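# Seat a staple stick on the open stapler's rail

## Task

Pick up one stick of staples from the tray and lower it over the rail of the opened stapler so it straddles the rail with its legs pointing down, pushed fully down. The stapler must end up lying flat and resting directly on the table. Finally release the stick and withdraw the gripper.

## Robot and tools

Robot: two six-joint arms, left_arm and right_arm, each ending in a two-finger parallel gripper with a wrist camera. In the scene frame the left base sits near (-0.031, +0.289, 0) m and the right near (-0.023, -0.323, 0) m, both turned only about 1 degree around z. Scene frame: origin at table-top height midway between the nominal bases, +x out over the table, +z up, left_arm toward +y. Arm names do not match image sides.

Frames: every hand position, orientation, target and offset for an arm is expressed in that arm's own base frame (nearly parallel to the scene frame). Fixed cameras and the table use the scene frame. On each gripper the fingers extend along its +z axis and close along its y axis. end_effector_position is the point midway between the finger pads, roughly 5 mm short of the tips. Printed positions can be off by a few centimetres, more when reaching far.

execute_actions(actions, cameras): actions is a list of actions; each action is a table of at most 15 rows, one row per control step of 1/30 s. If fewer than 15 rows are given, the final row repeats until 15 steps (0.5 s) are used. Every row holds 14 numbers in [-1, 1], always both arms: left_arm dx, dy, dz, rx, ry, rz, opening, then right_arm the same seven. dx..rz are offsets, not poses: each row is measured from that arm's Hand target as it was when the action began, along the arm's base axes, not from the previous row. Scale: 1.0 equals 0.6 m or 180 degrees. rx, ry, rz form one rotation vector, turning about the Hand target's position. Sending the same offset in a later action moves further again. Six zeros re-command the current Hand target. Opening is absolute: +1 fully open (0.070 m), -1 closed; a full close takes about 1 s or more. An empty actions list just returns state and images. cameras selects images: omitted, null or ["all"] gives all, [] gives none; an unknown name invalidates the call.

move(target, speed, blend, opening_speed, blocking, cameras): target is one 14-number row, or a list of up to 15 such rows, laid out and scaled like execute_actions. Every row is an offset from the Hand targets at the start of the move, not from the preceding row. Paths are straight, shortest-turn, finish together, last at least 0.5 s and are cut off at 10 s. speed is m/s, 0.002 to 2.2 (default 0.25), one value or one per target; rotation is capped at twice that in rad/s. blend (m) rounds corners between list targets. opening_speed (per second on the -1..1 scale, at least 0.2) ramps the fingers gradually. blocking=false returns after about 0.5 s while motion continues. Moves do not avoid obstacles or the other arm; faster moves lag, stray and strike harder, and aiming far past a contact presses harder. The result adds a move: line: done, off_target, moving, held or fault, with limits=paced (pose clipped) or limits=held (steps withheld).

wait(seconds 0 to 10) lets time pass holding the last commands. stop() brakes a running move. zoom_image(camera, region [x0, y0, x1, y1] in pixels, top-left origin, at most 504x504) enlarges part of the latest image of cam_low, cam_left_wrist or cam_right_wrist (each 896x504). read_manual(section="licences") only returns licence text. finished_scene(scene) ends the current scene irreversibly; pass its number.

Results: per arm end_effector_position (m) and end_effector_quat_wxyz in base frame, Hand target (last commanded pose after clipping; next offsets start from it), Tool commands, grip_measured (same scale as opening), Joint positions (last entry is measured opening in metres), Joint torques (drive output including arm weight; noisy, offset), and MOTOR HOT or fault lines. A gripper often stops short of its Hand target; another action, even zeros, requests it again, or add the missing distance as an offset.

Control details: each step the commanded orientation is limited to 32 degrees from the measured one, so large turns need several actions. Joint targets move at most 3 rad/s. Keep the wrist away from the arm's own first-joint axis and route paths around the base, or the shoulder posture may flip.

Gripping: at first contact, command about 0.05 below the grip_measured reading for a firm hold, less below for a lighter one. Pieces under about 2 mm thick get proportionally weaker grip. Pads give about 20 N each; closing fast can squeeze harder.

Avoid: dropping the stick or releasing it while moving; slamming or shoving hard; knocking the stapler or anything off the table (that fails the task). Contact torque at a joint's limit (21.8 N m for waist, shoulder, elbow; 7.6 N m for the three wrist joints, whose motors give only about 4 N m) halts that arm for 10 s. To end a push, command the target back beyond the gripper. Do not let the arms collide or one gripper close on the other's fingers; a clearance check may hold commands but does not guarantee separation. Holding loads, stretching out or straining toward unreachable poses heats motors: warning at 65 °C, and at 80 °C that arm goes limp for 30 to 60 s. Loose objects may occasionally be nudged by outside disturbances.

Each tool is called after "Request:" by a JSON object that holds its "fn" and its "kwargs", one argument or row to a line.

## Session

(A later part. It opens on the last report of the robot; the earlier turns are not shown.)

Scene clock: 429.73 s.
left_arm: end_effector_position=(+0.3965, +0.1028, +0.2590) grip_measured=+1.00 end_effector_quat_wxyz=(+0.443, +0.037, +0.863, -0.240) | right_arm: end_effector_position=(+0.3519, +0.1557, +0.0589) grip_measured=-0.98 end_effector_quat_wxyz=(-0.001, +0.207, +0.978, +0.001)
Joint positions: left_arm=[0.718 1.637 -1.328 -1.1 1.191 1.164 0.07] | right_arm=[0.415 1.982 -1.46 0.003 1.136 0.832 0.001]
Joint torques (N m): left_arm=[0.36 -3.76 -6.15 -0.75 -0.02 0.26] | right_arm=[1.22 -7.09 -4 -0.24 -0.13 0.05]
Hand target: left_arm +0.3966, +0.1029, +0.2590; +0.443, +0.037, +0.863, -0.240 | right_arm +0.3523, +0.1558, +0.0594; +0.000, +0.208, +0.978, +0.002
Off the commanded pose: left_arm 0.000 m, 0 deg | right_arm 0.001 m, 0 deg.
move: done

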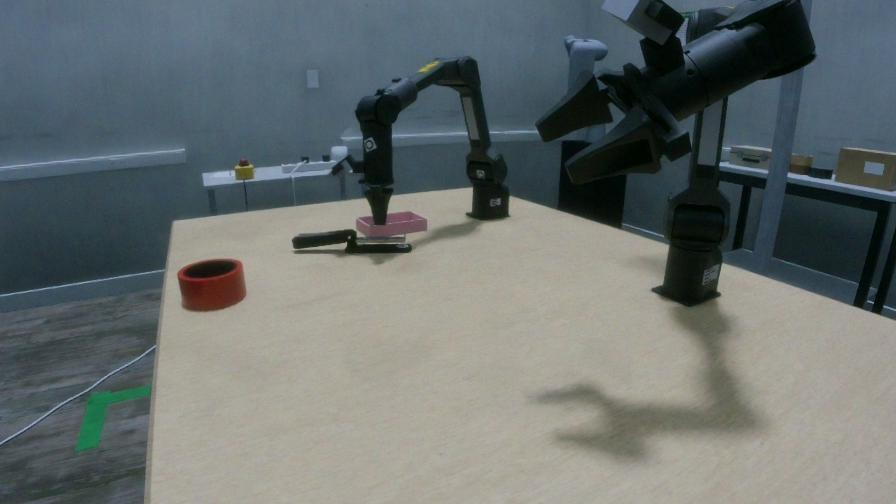

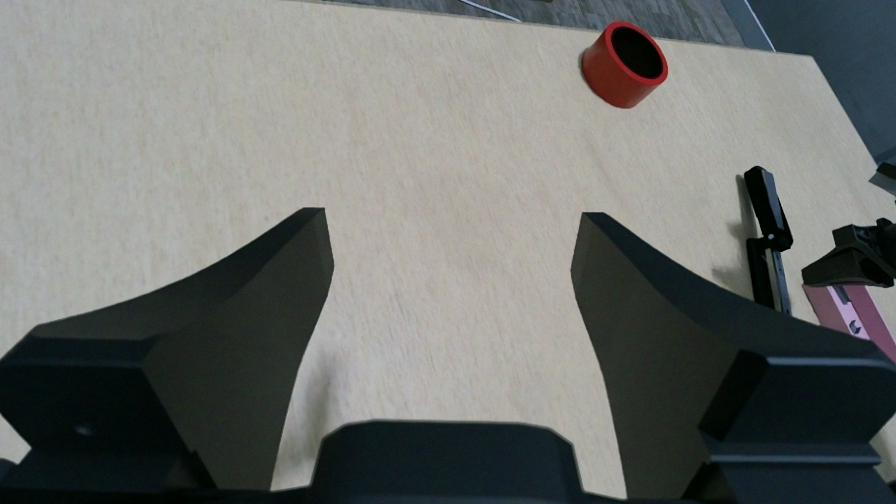

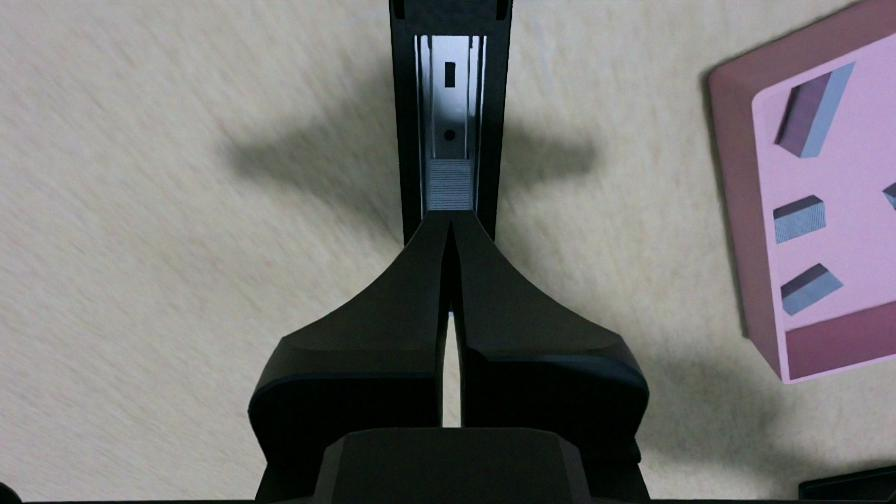

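Request:
{"fn": "move", "kwargs": {
  "target": [0,0,0,0,0,0,1,-0.1,0.045,0.05,0,0,0,-1],
  "cameras": ["cam_low","cam_right_wrist"]
}}

Request:
{"fn": "zoom_image", "kwargs": {
  "camera": "cam_right_wrist",
  "region": [390, 0, 510, 200]
}}

Request:
{"fn": "zoom_image", "kwargs": {
  "camera": "cam_low",
  "region": [280, 200, 430, 270]
}}

Request:
{"fn": "zoom_image", "kwargs": {
  "camera": "cam_right_wrist",
  "region": [420, 50, 480, 150]
}}

Scene clock: 442.20 s.
left_arm: end_effector_position=(+0.3965, +0.1028, +0.2590) grip_measured=+1.00 end_effector_quat_wxyz=(+0.443, +0.037, +0.863, -0.240) | right_arm: end_effector_position=(+0.2917, +0.1832, +0.0900) grip_measured=-0.98 end_effector_quat_wxyz=(+0.000, +0.207, +0.978, +0.002)
Joint positions: left_arm=[0.718 1.637 -1.328 -1.1 1.191 1.164 0.07] | right_arm=[0.559 1.809 -1.325 0.003 1.171 0.975 0.001]
Joint torques (N m): left_arm=[0.31 -3.62 -5.94 -0.83 -0.05 0.3] | right_arm=[-0.19 -4.73 -3.1 -0.21 -0.12 -0.07]
Hand target: left_arm +0.3966, +0.1029, +0.2590; +0.443, +0.037, +0.863, -0.240 | right_arm +0.2923, +0.1828, +0.0894; +0.000, +0.208, +0.978, +0.002
Off the commanded pose: left_arm 0.000 m, 0 deg | right_arm 0.001 m, 0 deg.
move: done

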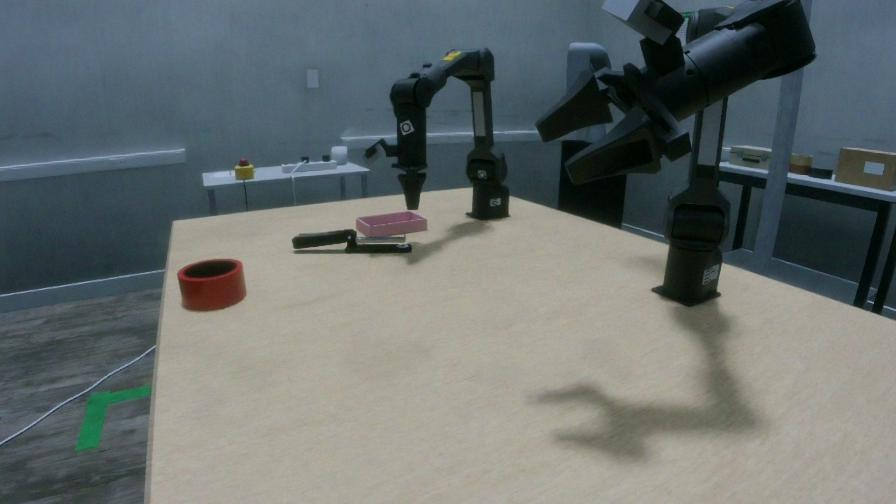

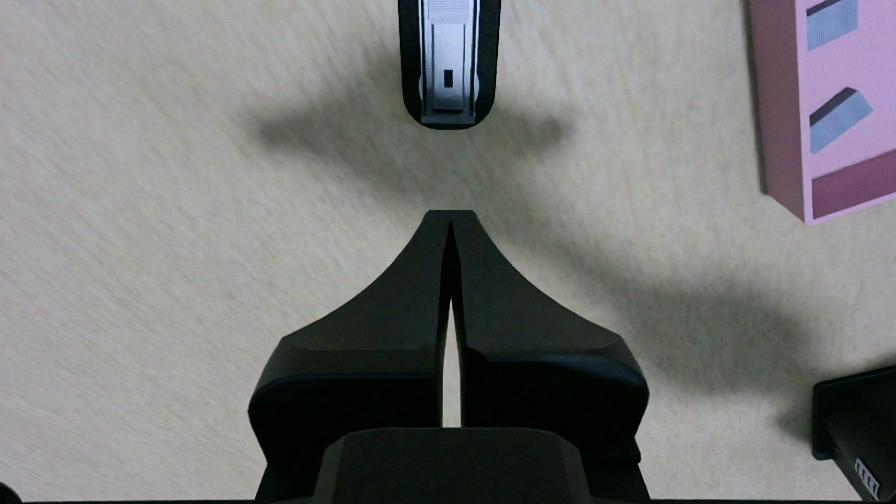

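Scaled by 2.520.

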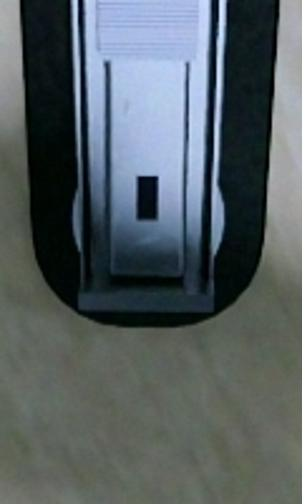

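Scaled by 3.360.

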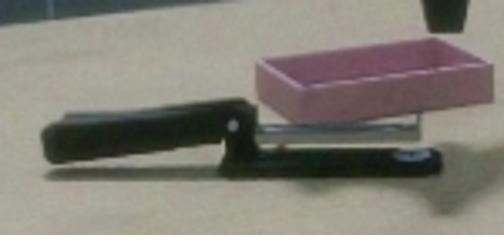

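Scaled by 5.040.

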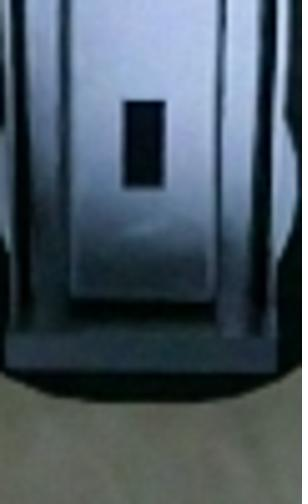

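Request:
{"fn": "finished_scene", "kwargs": {
  "scene": 1
}}

The scene is finished: the task was done.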